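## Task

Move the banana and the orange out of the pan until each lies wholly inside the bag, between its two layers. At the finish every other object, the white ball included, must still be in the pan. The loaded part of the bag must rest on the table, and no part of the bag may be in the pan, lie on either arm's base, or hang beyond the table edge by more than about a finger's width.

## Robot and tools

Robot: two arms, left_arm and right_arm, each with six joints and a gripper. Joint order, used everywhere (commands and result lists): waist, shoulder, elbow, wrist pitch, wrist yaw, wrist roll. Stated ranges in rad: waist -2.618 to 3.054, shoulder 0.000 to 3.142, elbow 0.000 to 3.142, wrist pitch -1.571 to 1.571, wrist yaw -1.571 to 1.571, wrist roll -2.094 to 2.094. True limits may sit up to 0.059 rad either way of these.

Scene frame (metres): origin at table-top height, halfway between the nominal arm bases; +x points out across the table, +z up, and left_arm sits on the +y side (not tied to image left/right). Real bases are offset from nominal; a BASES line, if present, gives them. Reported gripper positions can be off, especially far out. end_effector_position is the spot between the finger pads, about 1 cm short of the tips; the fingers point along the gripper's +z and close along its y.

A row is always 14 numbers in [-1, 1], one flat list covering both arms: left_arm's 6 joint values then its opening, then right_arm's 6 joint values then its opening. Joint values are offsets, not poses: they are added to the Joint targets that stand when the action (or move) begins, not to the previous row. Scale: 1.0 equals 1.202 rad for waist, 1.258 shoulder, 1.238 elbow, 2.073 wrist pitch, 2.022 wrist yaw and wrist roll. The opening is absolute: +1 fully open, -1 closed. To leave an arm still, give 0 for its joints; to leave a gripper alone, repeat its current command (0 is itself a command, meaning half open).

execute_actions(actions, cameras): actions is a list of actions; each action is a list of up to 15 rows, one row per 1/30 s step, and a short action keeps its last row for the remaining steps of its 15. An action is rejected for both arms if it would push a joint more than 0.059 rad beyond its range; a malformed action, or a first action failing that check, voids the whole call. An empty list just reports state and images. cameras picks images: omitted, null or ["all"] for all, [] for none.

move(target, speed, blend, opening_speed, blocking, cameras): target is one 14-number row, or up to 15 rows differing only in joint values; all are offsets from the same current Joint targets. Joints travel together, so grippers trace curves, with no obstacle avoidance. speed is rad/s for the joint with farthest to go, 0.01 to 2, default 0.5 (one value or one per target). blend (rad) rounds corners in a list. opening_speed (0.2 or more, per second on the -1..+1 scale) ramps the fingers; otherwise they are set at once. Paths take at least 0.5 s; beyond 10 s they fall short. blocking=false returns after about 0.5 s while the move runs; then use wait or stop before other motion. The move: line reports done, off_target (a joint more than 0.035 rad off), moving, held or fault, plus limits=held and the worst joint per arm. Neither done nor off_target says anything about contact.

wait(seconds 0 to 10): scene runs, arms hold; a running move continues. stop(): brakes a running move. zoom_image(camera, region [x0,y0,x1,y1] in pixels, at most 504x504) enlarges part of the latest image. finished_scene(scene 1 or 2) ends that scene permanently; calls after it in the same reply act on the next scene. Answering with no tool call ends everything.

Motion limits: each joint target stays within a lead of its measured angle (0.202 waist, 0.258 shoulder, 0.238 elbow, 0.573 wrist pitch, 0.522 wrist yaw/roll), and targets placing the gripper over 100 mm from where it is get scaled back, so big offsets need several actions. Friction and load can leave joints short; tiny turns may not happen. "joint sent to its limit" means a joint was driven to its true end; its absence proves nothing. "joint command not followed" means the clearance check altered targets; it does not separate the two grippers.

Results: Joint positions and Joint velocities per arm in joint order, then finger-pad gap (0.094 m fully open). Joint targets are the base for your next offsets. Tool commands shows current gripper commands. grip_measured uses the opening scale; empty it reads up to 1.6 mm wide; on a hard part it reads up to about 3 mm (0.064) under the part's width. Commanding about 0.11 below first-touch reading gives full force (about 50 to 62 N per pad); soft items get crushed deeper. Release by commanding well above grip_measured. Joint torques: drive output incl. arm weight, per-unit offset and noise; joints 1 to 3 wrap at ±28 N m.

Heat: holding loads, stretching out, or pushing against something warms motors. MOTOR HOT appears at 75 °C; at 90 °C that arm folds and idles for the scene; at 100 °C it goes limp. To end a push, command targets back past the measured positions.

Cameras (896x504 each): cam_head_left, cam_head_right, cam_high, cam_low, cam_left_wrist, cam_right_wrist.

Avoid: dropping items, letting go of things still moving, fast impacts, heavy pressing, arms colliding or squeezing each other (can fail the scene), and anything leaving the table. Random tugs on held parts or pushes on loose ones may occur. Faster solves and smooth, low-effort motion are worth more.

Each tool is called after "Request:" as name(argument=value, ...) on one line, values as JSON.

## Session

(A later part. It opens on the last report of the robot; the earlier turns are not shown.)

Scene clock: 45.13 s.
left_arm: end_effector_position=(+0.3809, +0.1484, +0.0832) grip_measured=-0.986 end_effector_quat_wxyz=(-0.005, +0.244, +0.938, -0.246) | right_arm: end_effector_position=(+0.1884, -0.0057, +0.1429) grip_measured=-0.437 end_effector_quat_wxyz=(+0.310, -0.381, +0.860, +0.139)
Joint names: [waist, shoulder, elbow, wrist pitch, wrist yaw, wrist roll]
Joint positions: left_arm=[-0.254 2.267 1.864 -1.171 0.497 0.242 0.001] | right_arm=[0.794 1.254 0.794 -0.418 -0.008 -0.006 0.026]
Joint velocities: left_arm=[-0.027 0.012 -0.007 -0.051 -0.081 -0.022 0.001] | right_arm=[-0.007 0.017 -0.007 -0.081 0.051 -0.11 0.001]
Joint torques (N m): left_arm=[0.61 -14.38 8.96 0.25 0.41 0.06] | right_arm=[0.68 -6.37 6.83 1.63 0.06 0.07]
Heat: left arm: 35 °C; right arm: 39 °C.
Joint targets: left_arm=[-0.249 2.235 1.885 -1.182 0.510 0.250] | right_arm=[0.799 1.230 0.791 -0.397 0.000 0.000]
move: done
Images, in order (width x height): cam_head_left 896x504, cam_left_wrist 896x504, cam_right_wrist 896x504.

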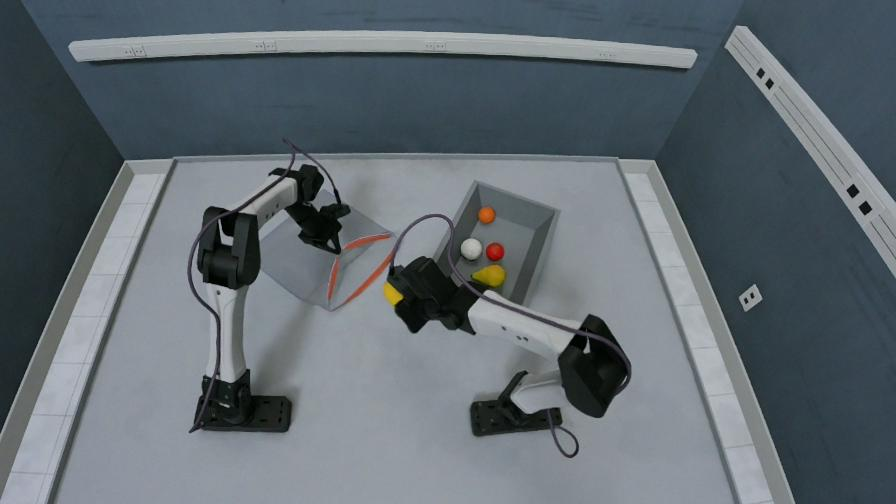

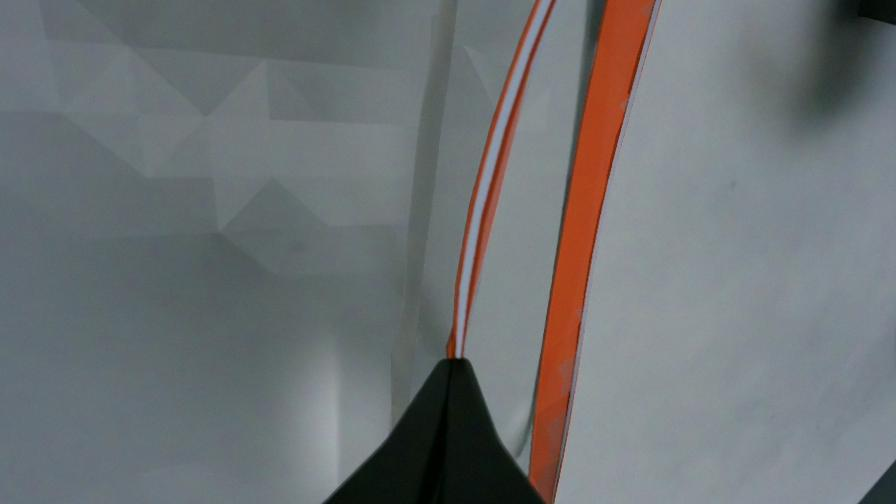

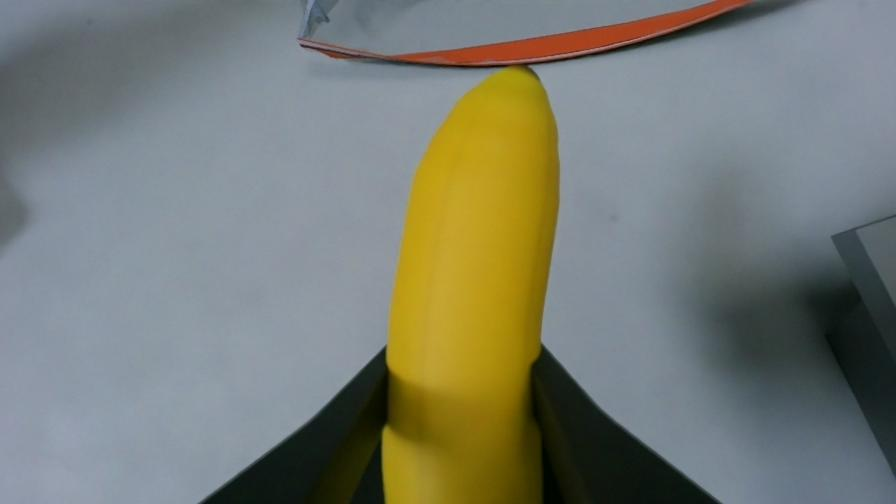

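Request:
move(target=[0.0208,-0.0358,0,0,0,0,-1,-0.0266,0.3577,-0.0573,0.2397,0,0,-0.5], speed=0.4, cameras=["cam_head_left","cam_head_right","cam_low","cam_right_wrist"])

Scene clock: 49.20 s.
left_arm: end_effector_position=(+0.3870, +0.1567, +0.0996) grip_measured=-0.986 end_effector_quat_wxyz=(+0.016, +0.239, +0.939, -0.247) | right_arm: end_effector_position=(+0.2310, +0.0292, +0.0456) grip_measured=-0.437 end_effector_quat_wxyz=(+0.313, -0.372, +0.863, +0.136)
Joint names: [waist, shoulder, elbow, wrist pitch, wrist yaw, wrist roll]
Joint positions: left_arm=[-0.231 2.228 1.864 -1.172 0.498 0.242 0.001] | right_arm=[0.775 1.673 0.72 0.078 -0.007 -0.005 0.026]
Joint velocities: left_arm=[0.007 0.017 0.002 -0.007 -0.022 0.007 0.001] | right_arm=[-0.007 -0.007 0.017 0.081 0.11 -0.066 0]
Joint torques (N m): left_arm=[0.69 -14.68 9.09 0.36 0.41 0.06] | right_arm=[-0.64 -6.09 5.83 1.65 0.03 0.09]
Heat: left arm: 36 °C; right arm: 38 °C.
Joint targets: left_arm=[-0.225 2.190 1.885 -1.182 0.509 0.250] | right_arm=[0.767 1.680 0.719 0.100 0.000 0.000]
move: off_target (left_arm); left_arm: the shoulder is farthest, 0.038 rad from its target
Images, in order (width x height): cam_head_left 896x504, cam_head_right 896x504, cam_low 896x504, cam_right_wrist 896x504.

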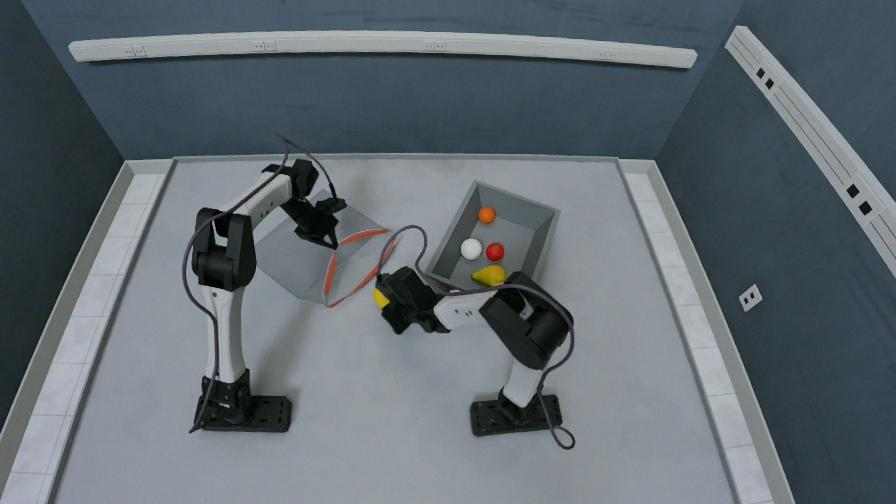

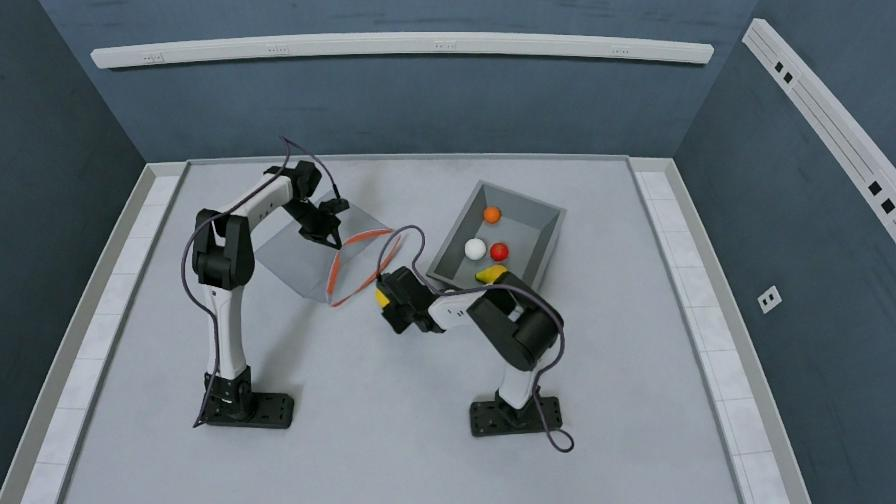

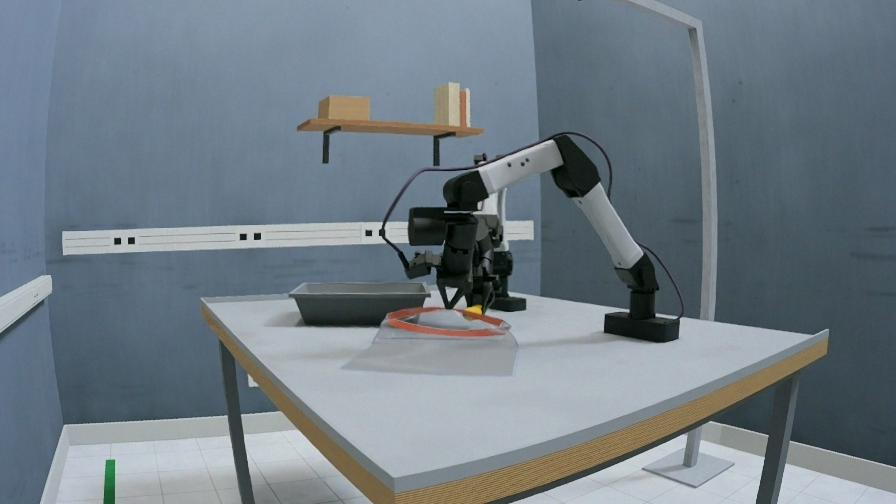

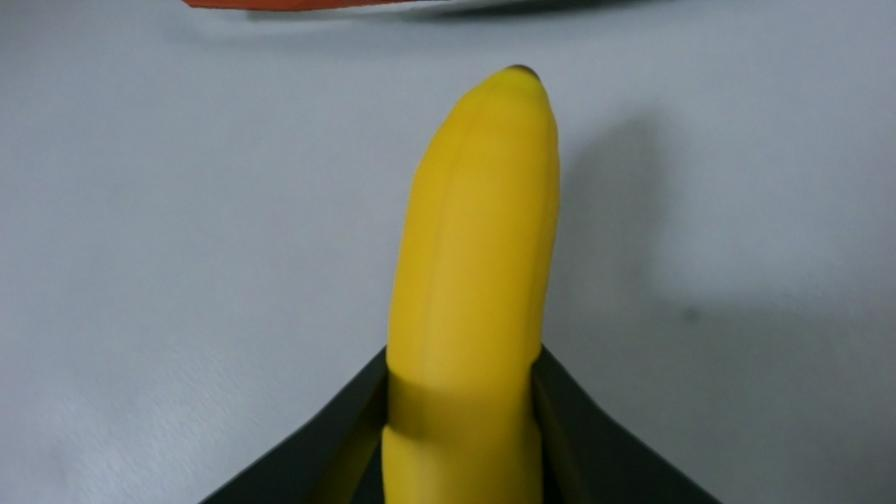

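Request:
zoom_image(camera="cam_low", region=[330, 220, 580, 400])

Request:
zoom_image(camera="cam_head_right", region=[240, 180, 440, 330])

Scaled by 2.016 from the camera's 896x504 image, which has a finer 1280x720 frame.

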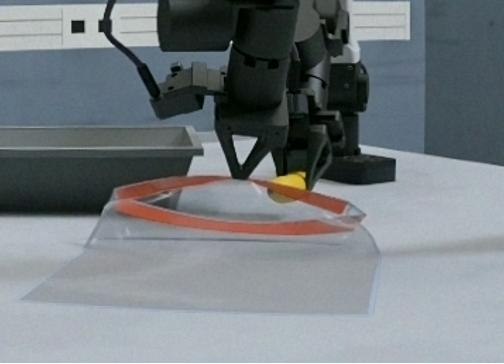

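Scaled by 2.520 from the camera's 896x504 image, which has a finer 1280x720 frame.

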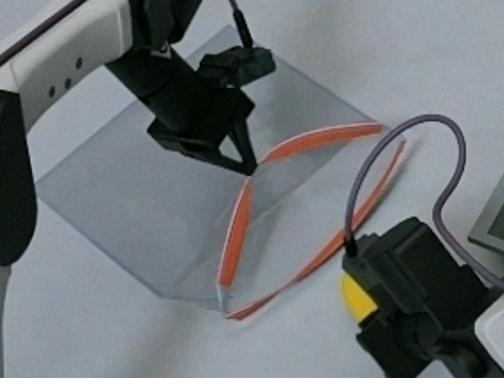

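Request:
move(target=[-0.0416,0.016,0,0,0,0,-1,0,0,0,0,0,0,-0.5], speed=0.15, cameras=["cam_head_left","cam_head_right","cam_low","cam_right_wrist"])

Scene clock: 50.87 s.
left_arm: end_effector_position=(+0.3787, +0.1396, +0.0997) grip_measured=-0.986 end_effector_quat_wxyz=(+0.011, +0.258, +0.934, -0.248) | right_arm: end_effector_position=(+0.2312, +0.0293, +0.0457) grip_measured=-0.437 end_effector_quat_wxyz=(+0.313, -0.372, +0.863, +0.136)
Joint names: [waist, shoulder, elbow, wrist pitch, wrist yaw, wrist roll]
Joint positions: left_arm=[-0.273 2.228 1.864 -1.172 0.5 0.242 0.001] | right_arm=[0.775 1.673 0.72 0.08 -0.007 -0.005 0.026]
Joint velocities: left_arm=[-0.012 -0.027 -0.007 0.007 0.022 -0.007 0] | right_arm=[-0.017 0.007 0.002 0.081 -0.037 0.007 0.001]
Joint torques (N m): left_arm=[0.09 -13.08 9.09 0.37 0.41 0.05] | right_arm=[-0.59 -6.08 5.82 1.69 0.03 0.1]
Heat: left arm: 37 °C; right arm: 38 °C.
Joint targets: left_arm=[-0.275 2.210 1.885 -1.182 0.509 0.250] | right_arm=[0.767 1.680 0.719 0.100 0.000 0.000]
move: done
Images, in order (width x height): cam_head_left 896x504, cam_head_right 896x504, cam_low 896x504, cam_right_wrist 896x504.

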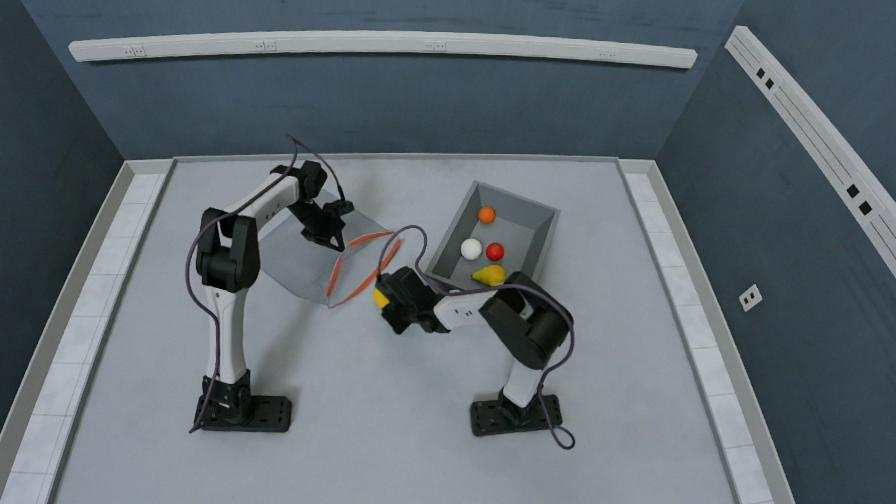

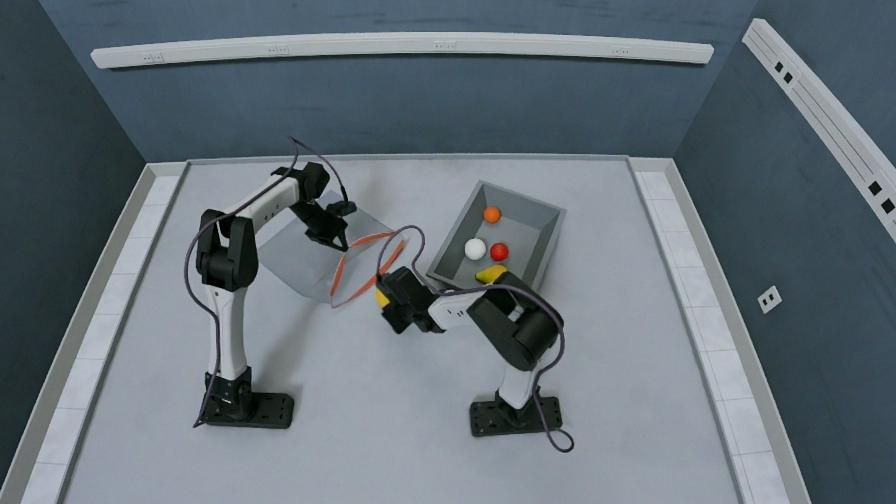

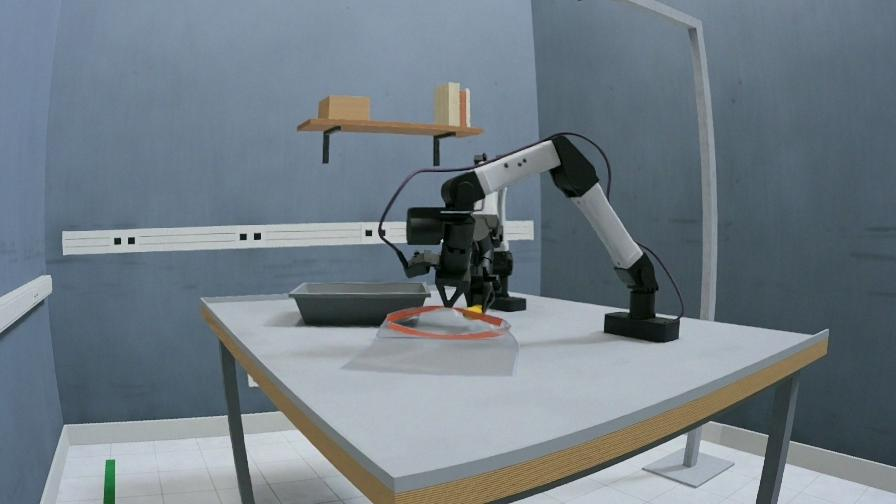

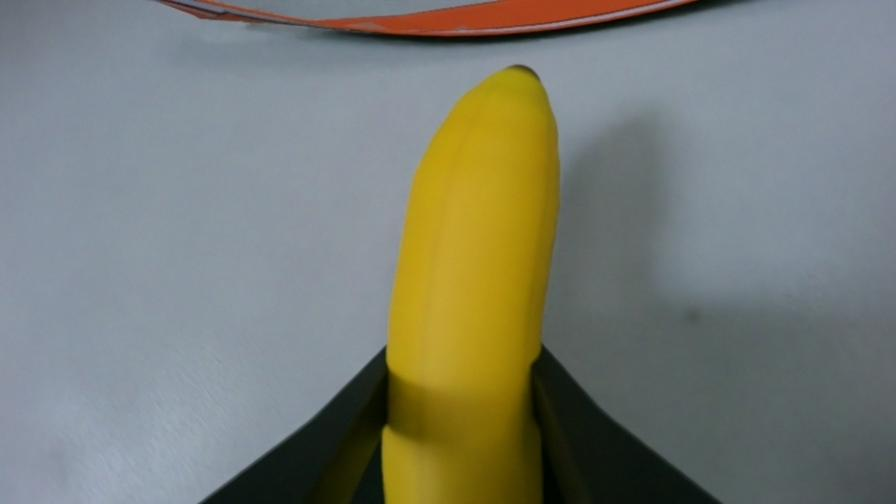

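Request:
zoom_image(camera="cam_low", region=[330, 220, 580, 400])

Request:
zoom_image(camera="cam_head_right", region=[240, 180, 440, 330])

Scaled by 2.016 from the camera's 896x504 image, which has a finer 1280x720 frame.

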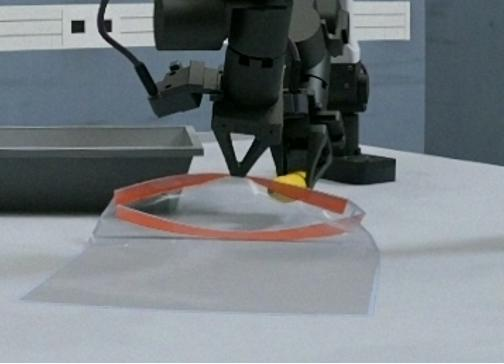

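Scaled by 2.520 from the camera's 896x504 image, which has a finer 1280x720 frame.

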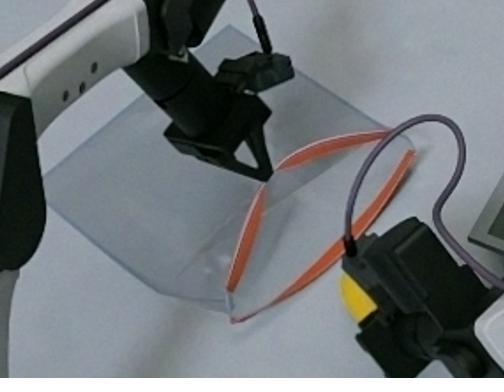

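Request:
move(target=[[0,0,0,0,0,0,-1,0,0.1948,0.2367,-0.0193,0,0,-0.5],[0,0,0,0,0,0,-1,0,0.38,0.5315,-0.0844,0,0,-0.5]], speed=0.3, blend=0.05, cameras=["cam_head_left","cam_head_right","cam_left_wrist","cam_right_wrist"])

Scene clock: 55.13 s.
left_arm: end_effector_position=(+0.3787, +0.1396, +0.0997) grip_measured=-0.986 end_effector_quat_wxyz=(+0.011, +0.258, +0.934, -0.248) | right_arm: end_effector_position=(+0.3280, +0.1305, +0.0373) grip_measured=-0.437 end_effector_quat_wxyz=(+0.314, -0.372, +0.863, +0.136)
Joint names: [waist, shoulder, elbow, wrist pitch, wrist yaw, wrist roll]
Joint positions: left_arm=[-0.273 2.228 1.864 -1.172 0.5 0.242 0.001] | right_arm=[0.775 2.144 1.35 -0.078 -0.007 -0.005 0.026]
Joint velocities: left_arm=[0.002 0.012 -0.007 0.007 0.11 -0.007 0.001] | right_arm=[-0.007 0.017 0.017 -0.051 0.007 -0.051 -0.001]
Joint torques (N m): left_arm=[0.09 -13.12 9.09 0.36 0.4 0.05] | right_arm=[-0.68 -9.87 9.05 1.53 0.03 0.1]
Heat: left arm: 38 °C; right arm: 38 °C.
Joint targets: left_arm=[-0.275 2.210 1.885 -1.182 0.509 0.250] | right_arm=[0.767 2.158 1.378 -0.075 0.000 0.000]
move: done
Images, in order (width x height): cam_head_left 896x504, cam_head_right 896x504, cam_left_wrist 896x504, cam_right_wrist 896x504.

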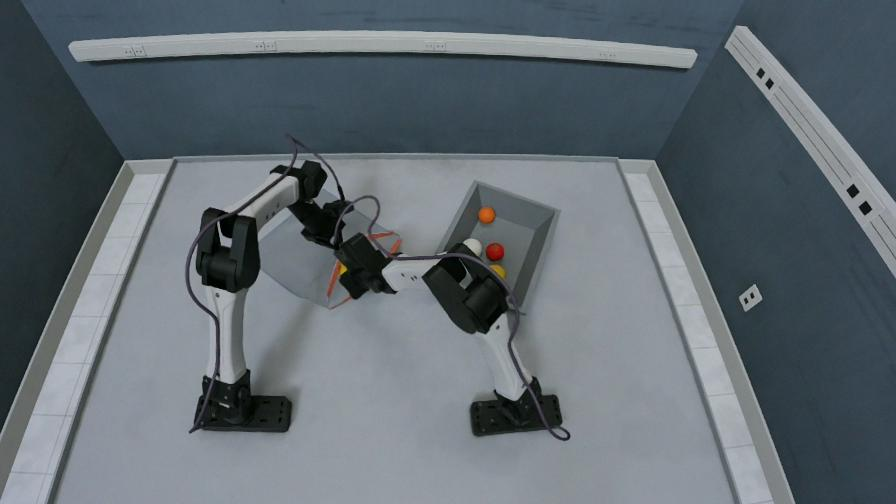

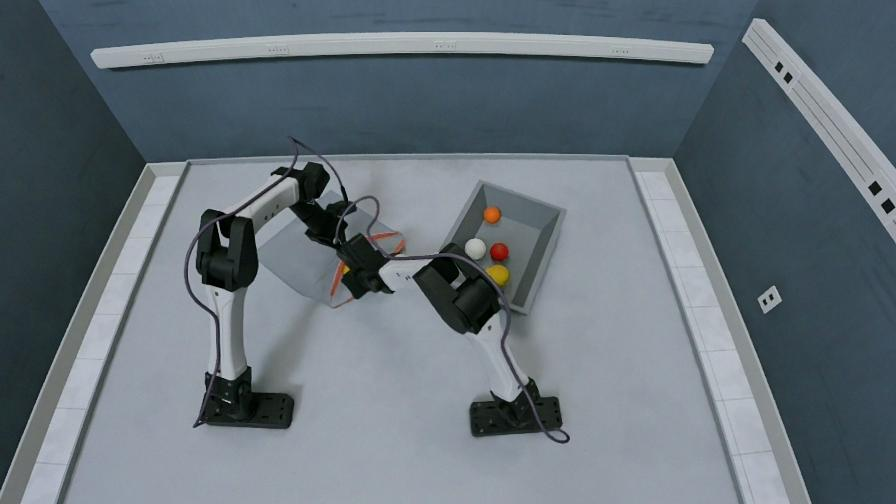

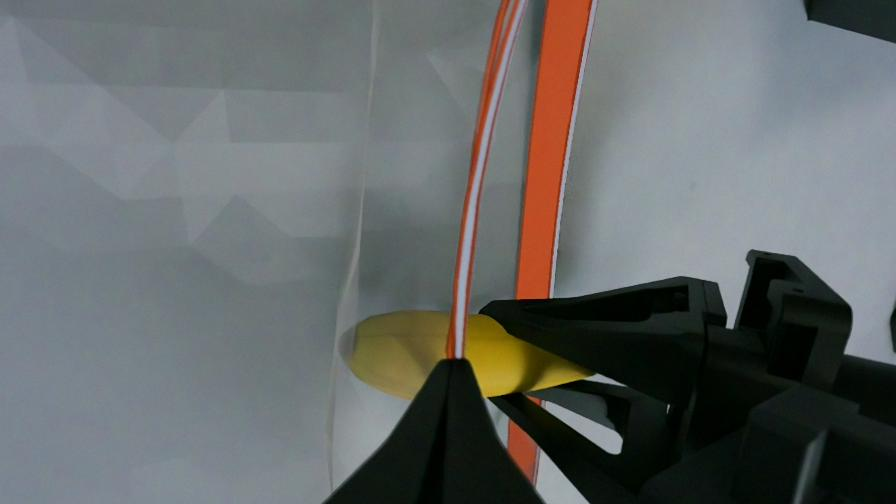

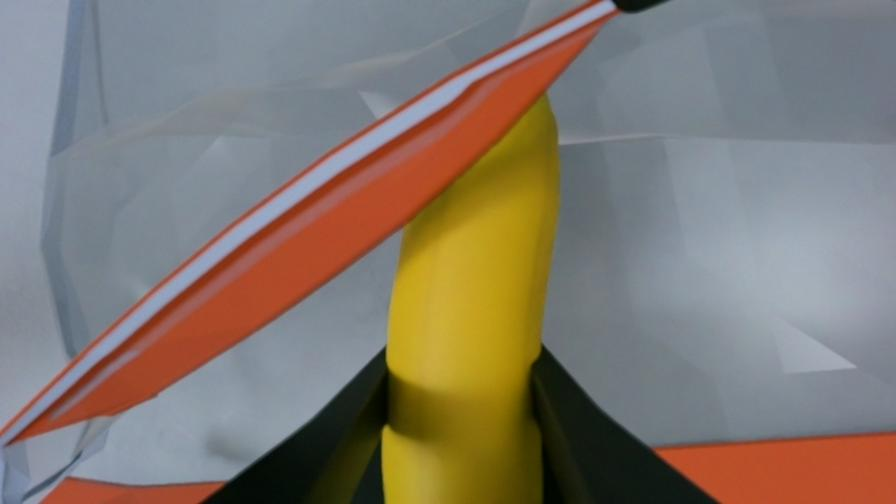

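Request:
move(target=[0,0,0,0,0,0,-1,0,0.0119,0,0.0072,0,0,-0.5], speed=0.25, cameras=["cam_right_wrist"])

Scene clock: 56.17 s.
left_arm: end_effector_position=(+0.3787, +0.1396, +0.0997) grip_measured=-0.986 end_effector_quat_wxyz=(+0.011, +0.258, +0.934, -0.248) | right_arm: end_effector_position=(+0.3271, +0.1295, +0.0294) grip_measured=-0.437 end_effector_quat_wxyz=(+0.307, -0.373, +0.865, +0.134)
Joint names: [waist, shoulder, elbow, wrist pitch, wrist yaw, wrist roll]
Joint positions: left_arm=[-0.273 2.228 1.864 -1.172 0.5 0.242 0.001] | right_arm=[0.775 2.16 1.351 -0.079 -0.007 -0.005 0.026]
Joint velocities: left_arm=[-0.012 -0.022 0.007 0.051 -0.022 -0.051 0.001] | right_arm=[0.007 -0.002 0.002 -0.037 0.051 -0.007 0]
Joint torques (N m): left_arm=[0.16 -13.12 9.09 0.36 0.4 0.06] | right_arm=[-0.62 -10.1 8.85 1.65 0.03 0.1]
Heat: left arm: 38 °C; right arm: 38 °C.
Joint targets: left_arm=[-0.275 2.210 1.885 -1.182 0.509 0.250] | right_arm=[0.767 2.173 1.378 -0.060 0.000 0.000]
move: done
Images, in order (width x height): cam_right_wrist 896x504.

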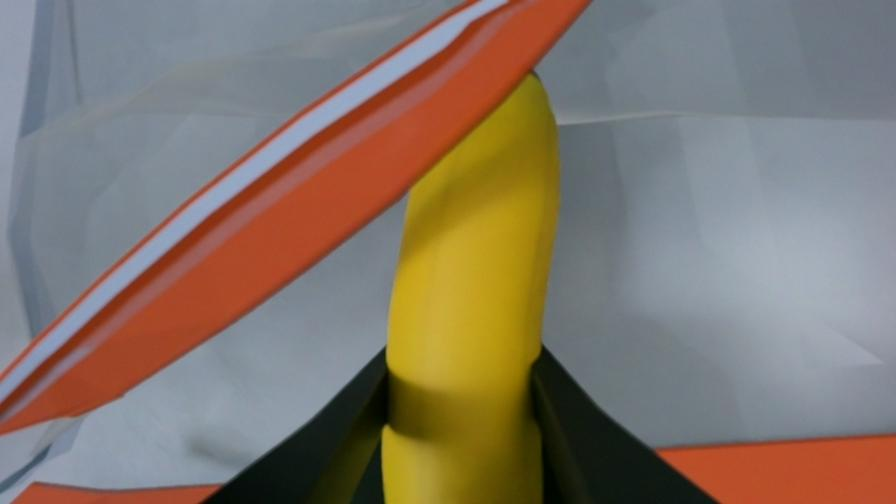

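Request:
move(target=[0,0,0,0,0,0,-1,0,0.0095,0,0.006,0,0,-0.5], speed=0.25, cameras=["cam_right_wrist"])

Scene clock: 57.20 s.
left_arm: end_effector_position=(+0.3787, +0.1396, +0.0997) grip_measured=-0.986 end_effector_quat_wxyz=(+0.011, +0.258, +0.934, -0.248) | right_arm: end_effector_position=(+0.3275, +0.1300, +0.0248) grip_measured=-0.437 end_effector_quat_wxyz=(+0.306, -0.373, +0.865, +0.133)
Joint names: [waist, shoulder, elbow, wrist pitch, wrist yaw, wrist roll]
Joint positions: left_arm=[-0.273 2.228 1.864 -1.172 0.5 0.242 0.001] | right_arm=[0.775 2.172 1.351 -0.069 -0.007 -0.005 0.026]
Joint velocities: left_arm=[-0.017 0.022 -0.012 -0.007 -0.007 -0.022 0] | right_arm=[0.002 -0.002 0.012 0.022 0.066 0.051 0.001]
Joint torques (N m): left_arm=[0.14 -13.15 9.11 0.36 0.4 0.06] | right_arm=[-0.69 -10.04 8.81 1.68 0.04 0.09]
Heat: left arm: 38 °C; right arm: 38 °C.
Joint targets: left_arm=[-0.275 2.210 1.885 -1.182 0.509 0.250] | right_arm=[0.767 2.185 1.378 -0.047 0.000 0.000]
move: done
Images, in order (width x height): cam_right_wrist 896x504.

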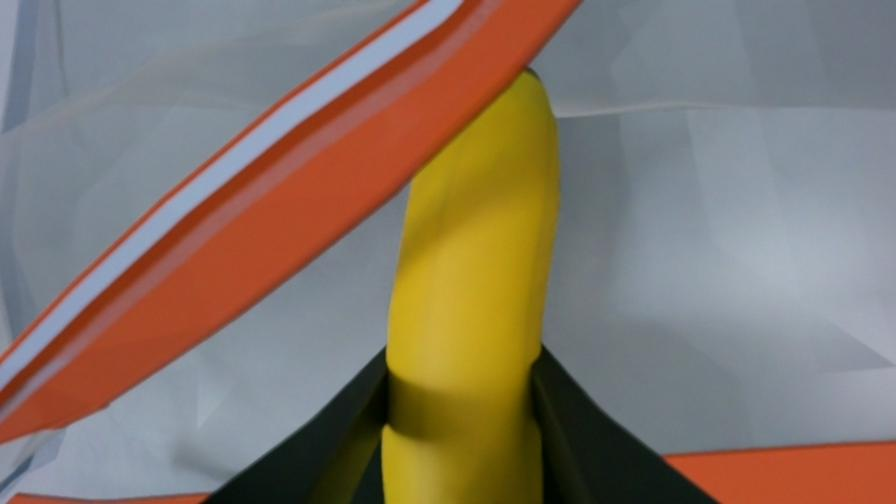

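Request:
move(target=[0,0,0,0,0,0,-1,0,0.0072,0,0.003,0,0,-0.5], speed=0.25, cameras=["cam_right_wrist","cam_left_wrist"])

Scene clock: 58.13 s.
left_arm: end_effector_position=(+0.3787, +0.1396, +0.0997) grip_measured=-0.986 end_effector_quat_wxyz=(+0.011, +0.258, +0.934, -0.248) | right_arm: end_effector_position=(+0.3277, +0.1302, +0.0215) grip_measured=-0.437 end_effector_quat_wxyz=(+0.305, -0.373, +0.866, +0.133)
Joint names: [waist, shoulder, elbow, wrist pitch, wrist yaw, wrist roll]
Joint positions: left_arm=[-0.273 2.228 1.864 -1.172 0.5 0.242 0.001] | right_arm=[0.775 2.18 1.351 -0.062 -0.007 -0.005 0.026]
Joint velocities: left_arm=[0.012 -0.012 0.002 -0.007 -0.022 0.007 0] | right_arm=[-0.002 0.007 -0.007 0.007 -0.022 0.007 0]
Joint torques (N m): left_arm=[0.16 -13.12 9.07 0.36 0.4 0.06] | right_arm=[-0.66 -10.09 8.79 1.73 0.03 0.1]
Heat: left arm: 38 °C; right arm: 38 °C.
Joint targets: left_arm=[-0.275 2.210 1.885 -1.182 0.509 0.250] | right_arm=[0.767 2.194 1.378 -0.041 0.000 0.000]
move: done
Images, in order (width x height): cam_left_wrist 896x504, cam_right_wrist 896x504.

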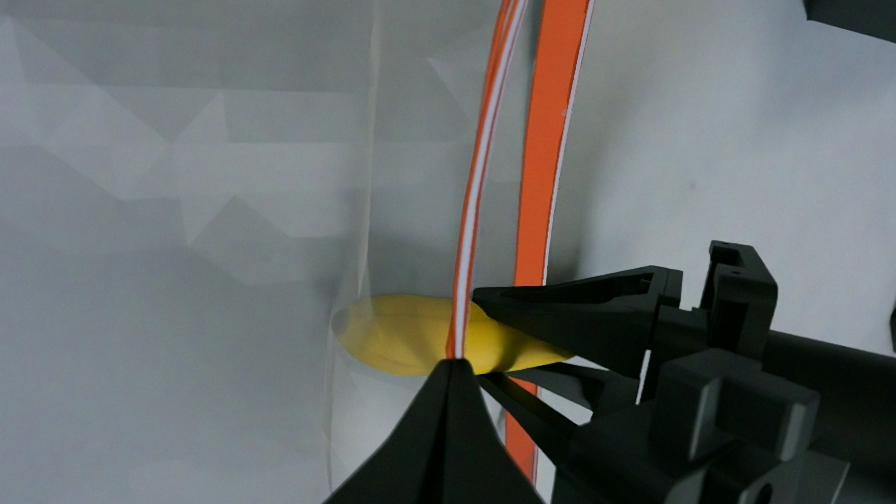

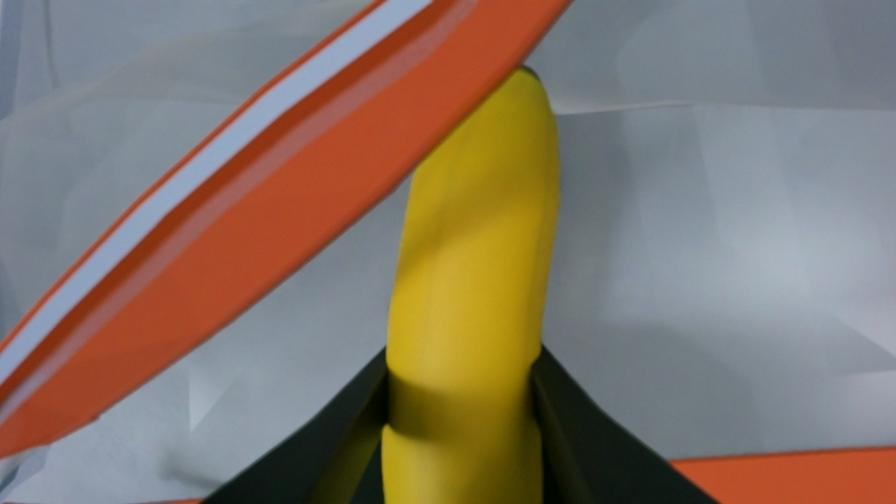

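Request:
move(target=[0,0,0,0,0,0,-1,0,0.0052,0,0.003,0,0,-0.5], speed=0.25, cameras=["cam_right_wrist"])

Scene clock: 59.30 s.
left_arm: end_effector_position=(+0.3787, +0.1396, +0.0997) grip_measured=-0.986 end_effector_quat_wxyz=(+0.011, +0.258, +0.934, -0.248) | right_arm: end_effector_position=(+0.3287, +0.1312, +0.0210) grip_measured=-0.437 end_effector_quat_wxyz=(+0.308, -0.373, +0.865, +0.134)
Joint names: [waist, shoulder, elbow, wrist pitch, wrist yaw, wrist roll]
Joint positions: left_arm=[-0.273 2.228 1.864 -1.172 0.5 0.242 0.001] | right_arm=[0.775 2.184 1.351 -0.053 -0.007 -0.005 0.026]
Joint velocities: left_arm=[-0.007 0.002 0.002 -0.051 -0.022 0.125 0.001] | right_arm=[0.002 0.007 -0.012 0.051 -0.095 0.051 0]
Joint torques (N m): left_arm=[0.16 -13.16 9.05 0.36 0.4 0.05] | right_arm=[-0.66 -9.85 8.8 1.63 0.03 0.1]
Heat: left arm: 39 °C; right arm: 38 °C.
Joint targets: left_arm=[-0.275 2.210 1.885 -1.182 0.509 0.250] | right_arm=[0.767 2.200 1.378 -0.035 0.000 0.000]
move: done
Images, in order (width x height): cam_right_wrist 896x504.

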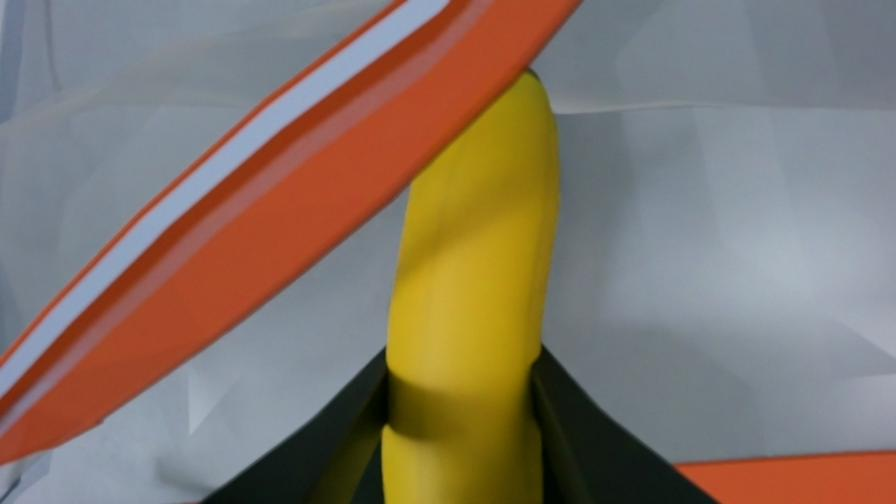

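Request:
move(target=[0,0,0,0,0,0,-1,0,0,0,0,0,0,0.0], opening_speed=0.35, cameras=["cam_right_wrist","cam_left_wrist"])

Scene clock: 61.13 s.
left_arm: end_effector_position=(+0.3787, +0.1396, +0.0997) grip_measured=-0.986 end_effector_quat_wxyz=(+0.011, +0.258, +0.934, -0.248) | right_arm: end_effector_position=(+0.3287, +0.1312, +0.0210) grip_measured=-0.001 end_effector_quat_wxyz=(+0.308, -0.373, +0.865, +0.134)
Joint names: [waist, shoulder, elbow, wrist pitch, wrist yaw, wrist roll]
Joint positions: left_arm=[-0.273 2.228 1.864 -1.172 0.5 0.242 0.001] | right_arm=[0.775 2.184 1.351 -0.053 -0.007 -0.005 0.047]
Joint velocities: left_arm=[0.022 -0.017 0.007 0.007 0.007 -0.007 -0.002] | right_arm=[-0.012 -0.002 -0.032 0.007 0.081 -0.037 0]
Joint torques (N m): left_arm=[0.12 -13.15 9.09 0.36 0.4 0.06] | right_arm=[-0.66 -9.81 8.76 1.64 0.03 0.09]
Heat: left arm: 39 °C; right arm: 39 °C.
Joint targets: left_arm=[-0.275 2.210 1.885 -1.182 0.509 0.250] | right_arm=[0.767 2.200 1.378 -0.035 0.000 0.000]
move: done
Images, in order (width x height): cam_left_wrist 896x504, cam_right_wrist 896x504.

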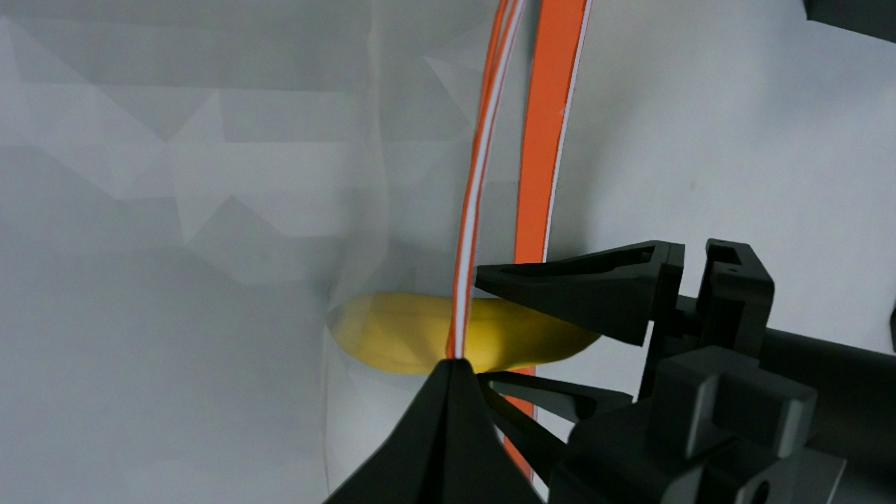

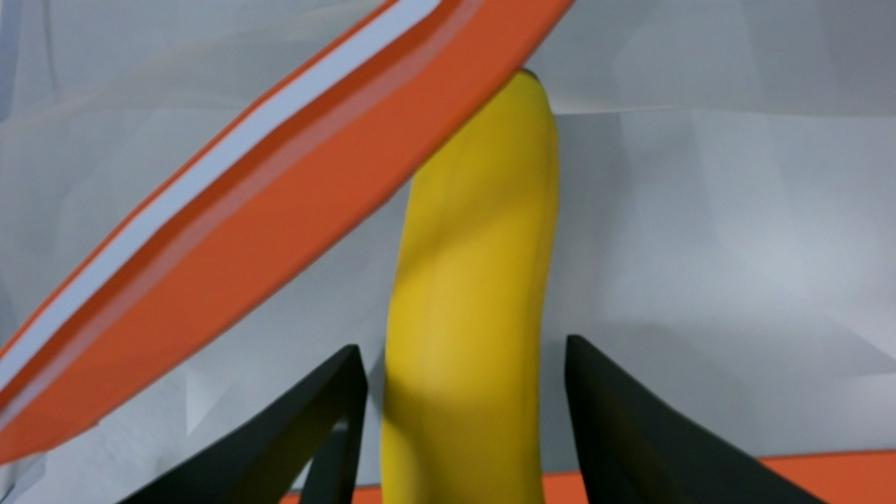

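Request:
move(target=[[0,0,0,0,0,0,-1,0,-0.0636,-0.2092,0.191,0,0,0.0],[0,0,0,0,0,0,-1,0,0.0183,-0.3465,0.4173,0,0,0.0]], speed=0.5, blend=0.05, cameras=["cam_right_wrist","cam_left_wrist"])

Scene clock: 64.80 s.
left_arm: end_effector_position=(+0.3787, +0.1396, +0.0997) grip_measured=-0.986 end_effector_quat_wxyz=(+0.011, +0.258, +0.934, -0.248) | right_arm: end_effector_position=(+0.3251, +0.1267, +0.0259) grip_measured=-0.001 end_effector_quat_wxyz=(+0.488, -0.336, +0.778, +0.209)
Joint names: [waist, shoulder, elbow, wrist pitch, wrist yaw, wrist roll]
Joint positions: left_arm=[-0.273 2.228 1.864 -1.172 0.5 0.242 0.001] | right_arm=[0.775 2.211 0.951 0.808 -0.004 -0.005 0.047]
Joint velocities: left_arm=[0.002 -0.002 -0.007 0.037 -0.037 -0.037 0.001] | right_arm=[0.002 0.002 0.002 0.095 -0.022 0.051 0]
Joint torques (N m): left_arm=[0.14 -13.14 9.09 0.35 0.4 0.07] | right_arm=[-0.66 -9.05 4.66 2.08 0.01 0.1]
Heat: left arm: 40 °C; right arm: 39 °C.
Joint targets: left_arm=[-0.275 2.210 1.885 -1.182 0.509 0.250] | right_arm=[0.767 2.224 0.949 0.830 0.000 0.000]
move: done
Images, in order (width x height): cam_left_wrist 896x504, cam_right_wrist 896x504.

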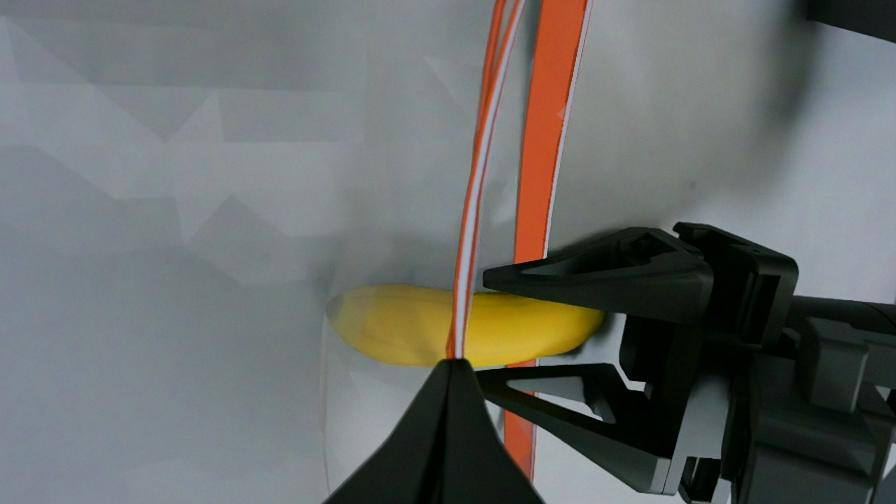

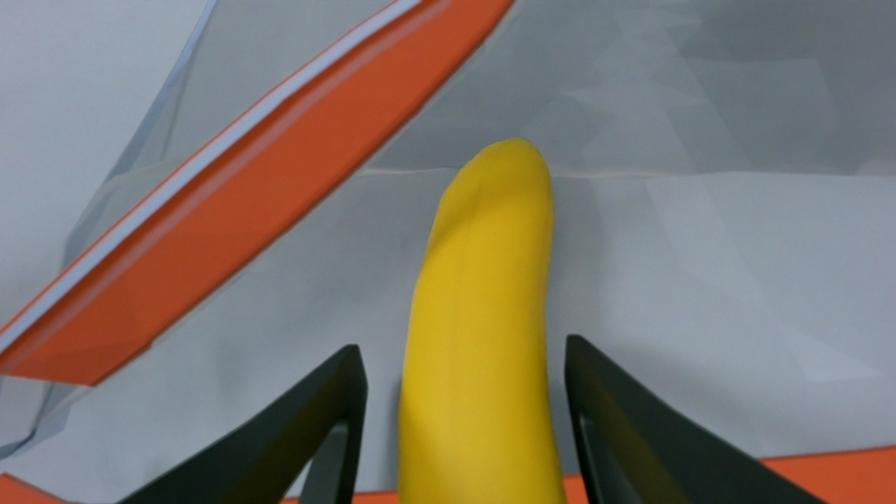

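Request:
move(target=[0,0,0,0,0,0,-1,0,0.0085,0,0.002,0,0,0.0], speed=0.3, cameras=[])

Request:
move(target=[0,0,0,0,0,0,-1,0,0,0,0,0,0,-0.5], opening_speed=0.5, cameras=["cam_right_wrist"])

Scene clock: 65.80 s.
left_arm: end_effector_position=(+0.3787, +0.1396, +0.0997) grip_measured=-0.986 end_effector_quat_wxyz=(+0.011, +0.258, +0.934, -0.248) | right_arm: end_effector_position=(+0.3247, +0.1263, +0.0219) grip_measured=-0.001 end_effector_quat_wxyz=(+0.486, -0.336, +0.779, +0.208)
Joint names: [waist, shoulder, elbow, wrist pitch, wrist yaw, wrist roll]
Joint positions: left_arm=[-0.273 2.228 1.864 -1.172 0.5 0.242 0.001] | right_arm=[0.775 2.221 0.951 0.813 -0.004 -0.005 0.047]
Joint velocities: left_arm=[-0.012 -0.017 0.007 0.022 0.022 -0.022 -0.001] | right_arm=[-0.007 -0.012 -0.012 -0.007 -0.022 0.037 0]
Joint torques (N m): left_arm=[0.1 -13.11 9.09 0.37 0.39 0.05] | right_arm=[-0.68 -9.01 4.59 2.08 0.01 0.09]
Heat: left arm: 40 °C; right arm: 39 °C.
Joint targets: left_arm=[-0.275 2.210 1.885 -1.182 0.509 0.250] | right_arm=[0.767 2.234 0.949 0.834 0.000 0.000]
move: done
No camera images: "cameras" was empty.

Scene clock: 67.07 s.
left_arm: end_effector_position=(+0.3787, +0.1396, +0.0997) grip_measured=-0.986 end_effector_quat_wxyz=(+0.011, +0.258, +0.934, -0.248) | right_arm: end_effector_position=(+0.3248, +0.1263, +0.0221) grip_measured=-0.436 end_effector_quat_wxyz=(+0.486, -0.336, +0.779, +0.208)
Joint names: [waist, shoulder, elbow, wrist pitch, wrist yaw, wrist roll]
Joint positions: left_arm=[-0.273 2.228 1.864 -1.172 0.5 0.242 0.001] | right_arm=[0.775 2.221 0.951 0.814 -0.004 -0.005 0.026]
Joint velocities: left_arm=[0.007 0.002 -0.017 -0.007 0.022 0.022 0.001] | right_arm=[-0.007 0.002 -0.007 -0.022 0.022 -0.022 -0.002]
Joint torques (N m): left_arm=[0.14 -13.14 9.07 0.36 0.39 0.05] | right_arm=[-0.69 -9.02 4.59 2.08 0.01 0.09]
Heat: left arm: 40 °C; right arm: 39 °C.
Joint targets: left_arm=[-0.275 2.210 1.885 -1.182 0.509 0.250] | right_arm=[0.767 2.234 0.949 0.834 0.000 0.000]
move: done
Images, in order (width x height): cam_right_wrist 896x504.

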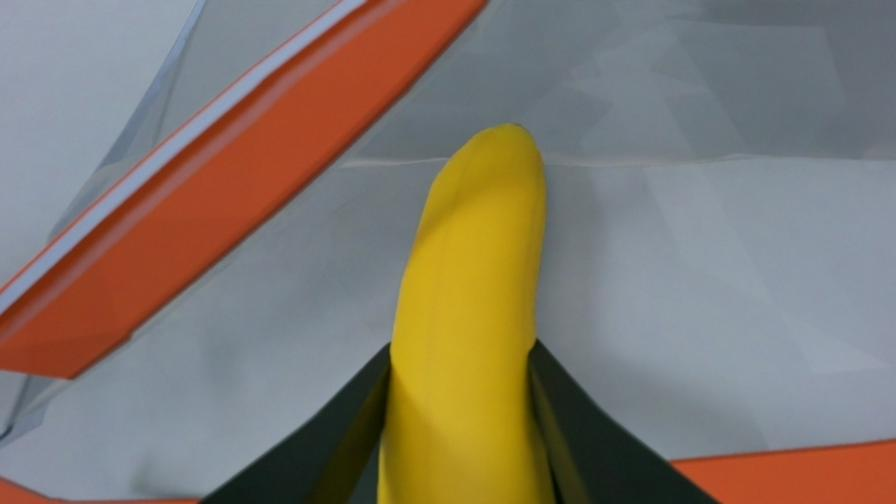

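Request:
move(target=[[0,0,0,0,0,0,-1,0,-0.0429,0.0347,-0.028,0,0,-0.5],[0,0,0,0,0,0,-1,0,0.0739,0.2351,-0.0878,0,0,-0.5]], speed=0.25, cameras=["cam_right_wrist","cam_left_wrist"])

Scene clock: 69.93 s.
left_arm: end_effector_position=(+0.3787, +0.1396, +0.0997) grip_measured=-0.986 end_effector_quat_wxyz=(+0.011, +0.258, +0.934, -0.248) | right_arm: end_effector_position=(+0.3621, +0.1653, +0.0327) grip_measured=-0.441 end_effector_quat_wxyz=(+0.488, -0.336, +0.779, +0.209)
Joint names: [waist, shoulder, elbow, wrist pitch, wrist yaw, wrist roll]
Joint positions: left_arm=[-0.273 2.228 1.864 -1.172 0.5 0.242 0.001] | right_arm=[0.775 2.313 1.214 0.645 -0.004 -0.005 0.026]
Joint velocities: left_arm=[0.007 0.012 -0.002 -0.007 -0.007 -0.066 0.001] | right_arm=[0.002 0.002 -0.002 0.022 0.022 0.037 0]
Joint torques (N m): left_arm=[0.06 -13.11 9.06 0.36 0.41 0.06] | right_arm=[-0.65 -10.28 8.03 1.91 0.01 0.1]
Heat: left arm: 40 °C; right arm: 39 °C.
Joint targets: left_arm=[-0.275 2.210 1.885 -1.182 0.509 0.250] | right_arm=[0.767 2.327 1.240 0.652 0.000 0.000]
move: done
Images, in order (width x height): cam_left_wrist 896x504, cam_right_wrist 896x504.

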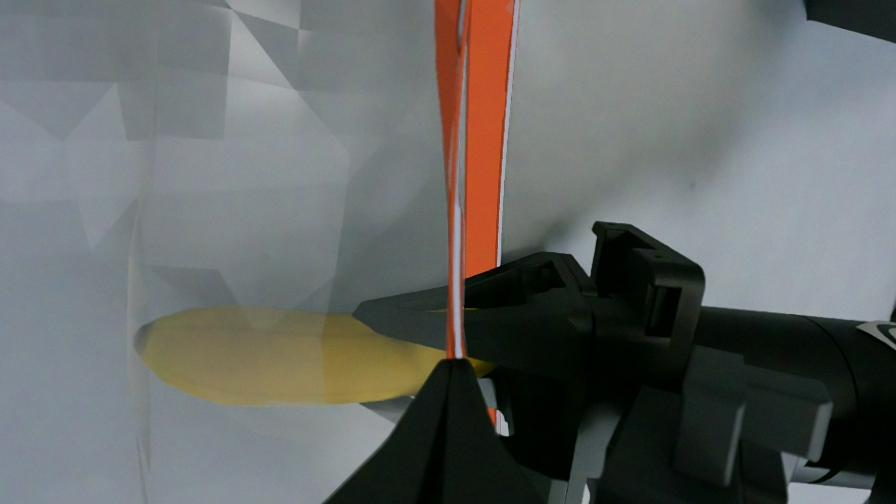

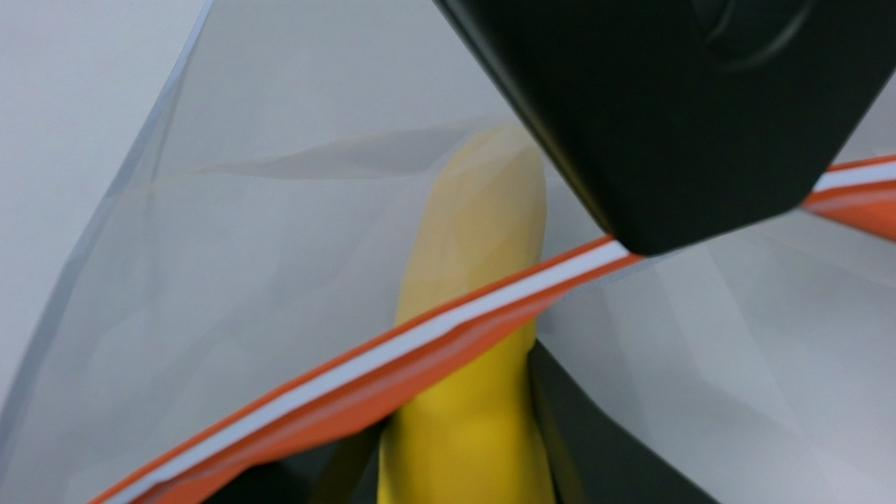

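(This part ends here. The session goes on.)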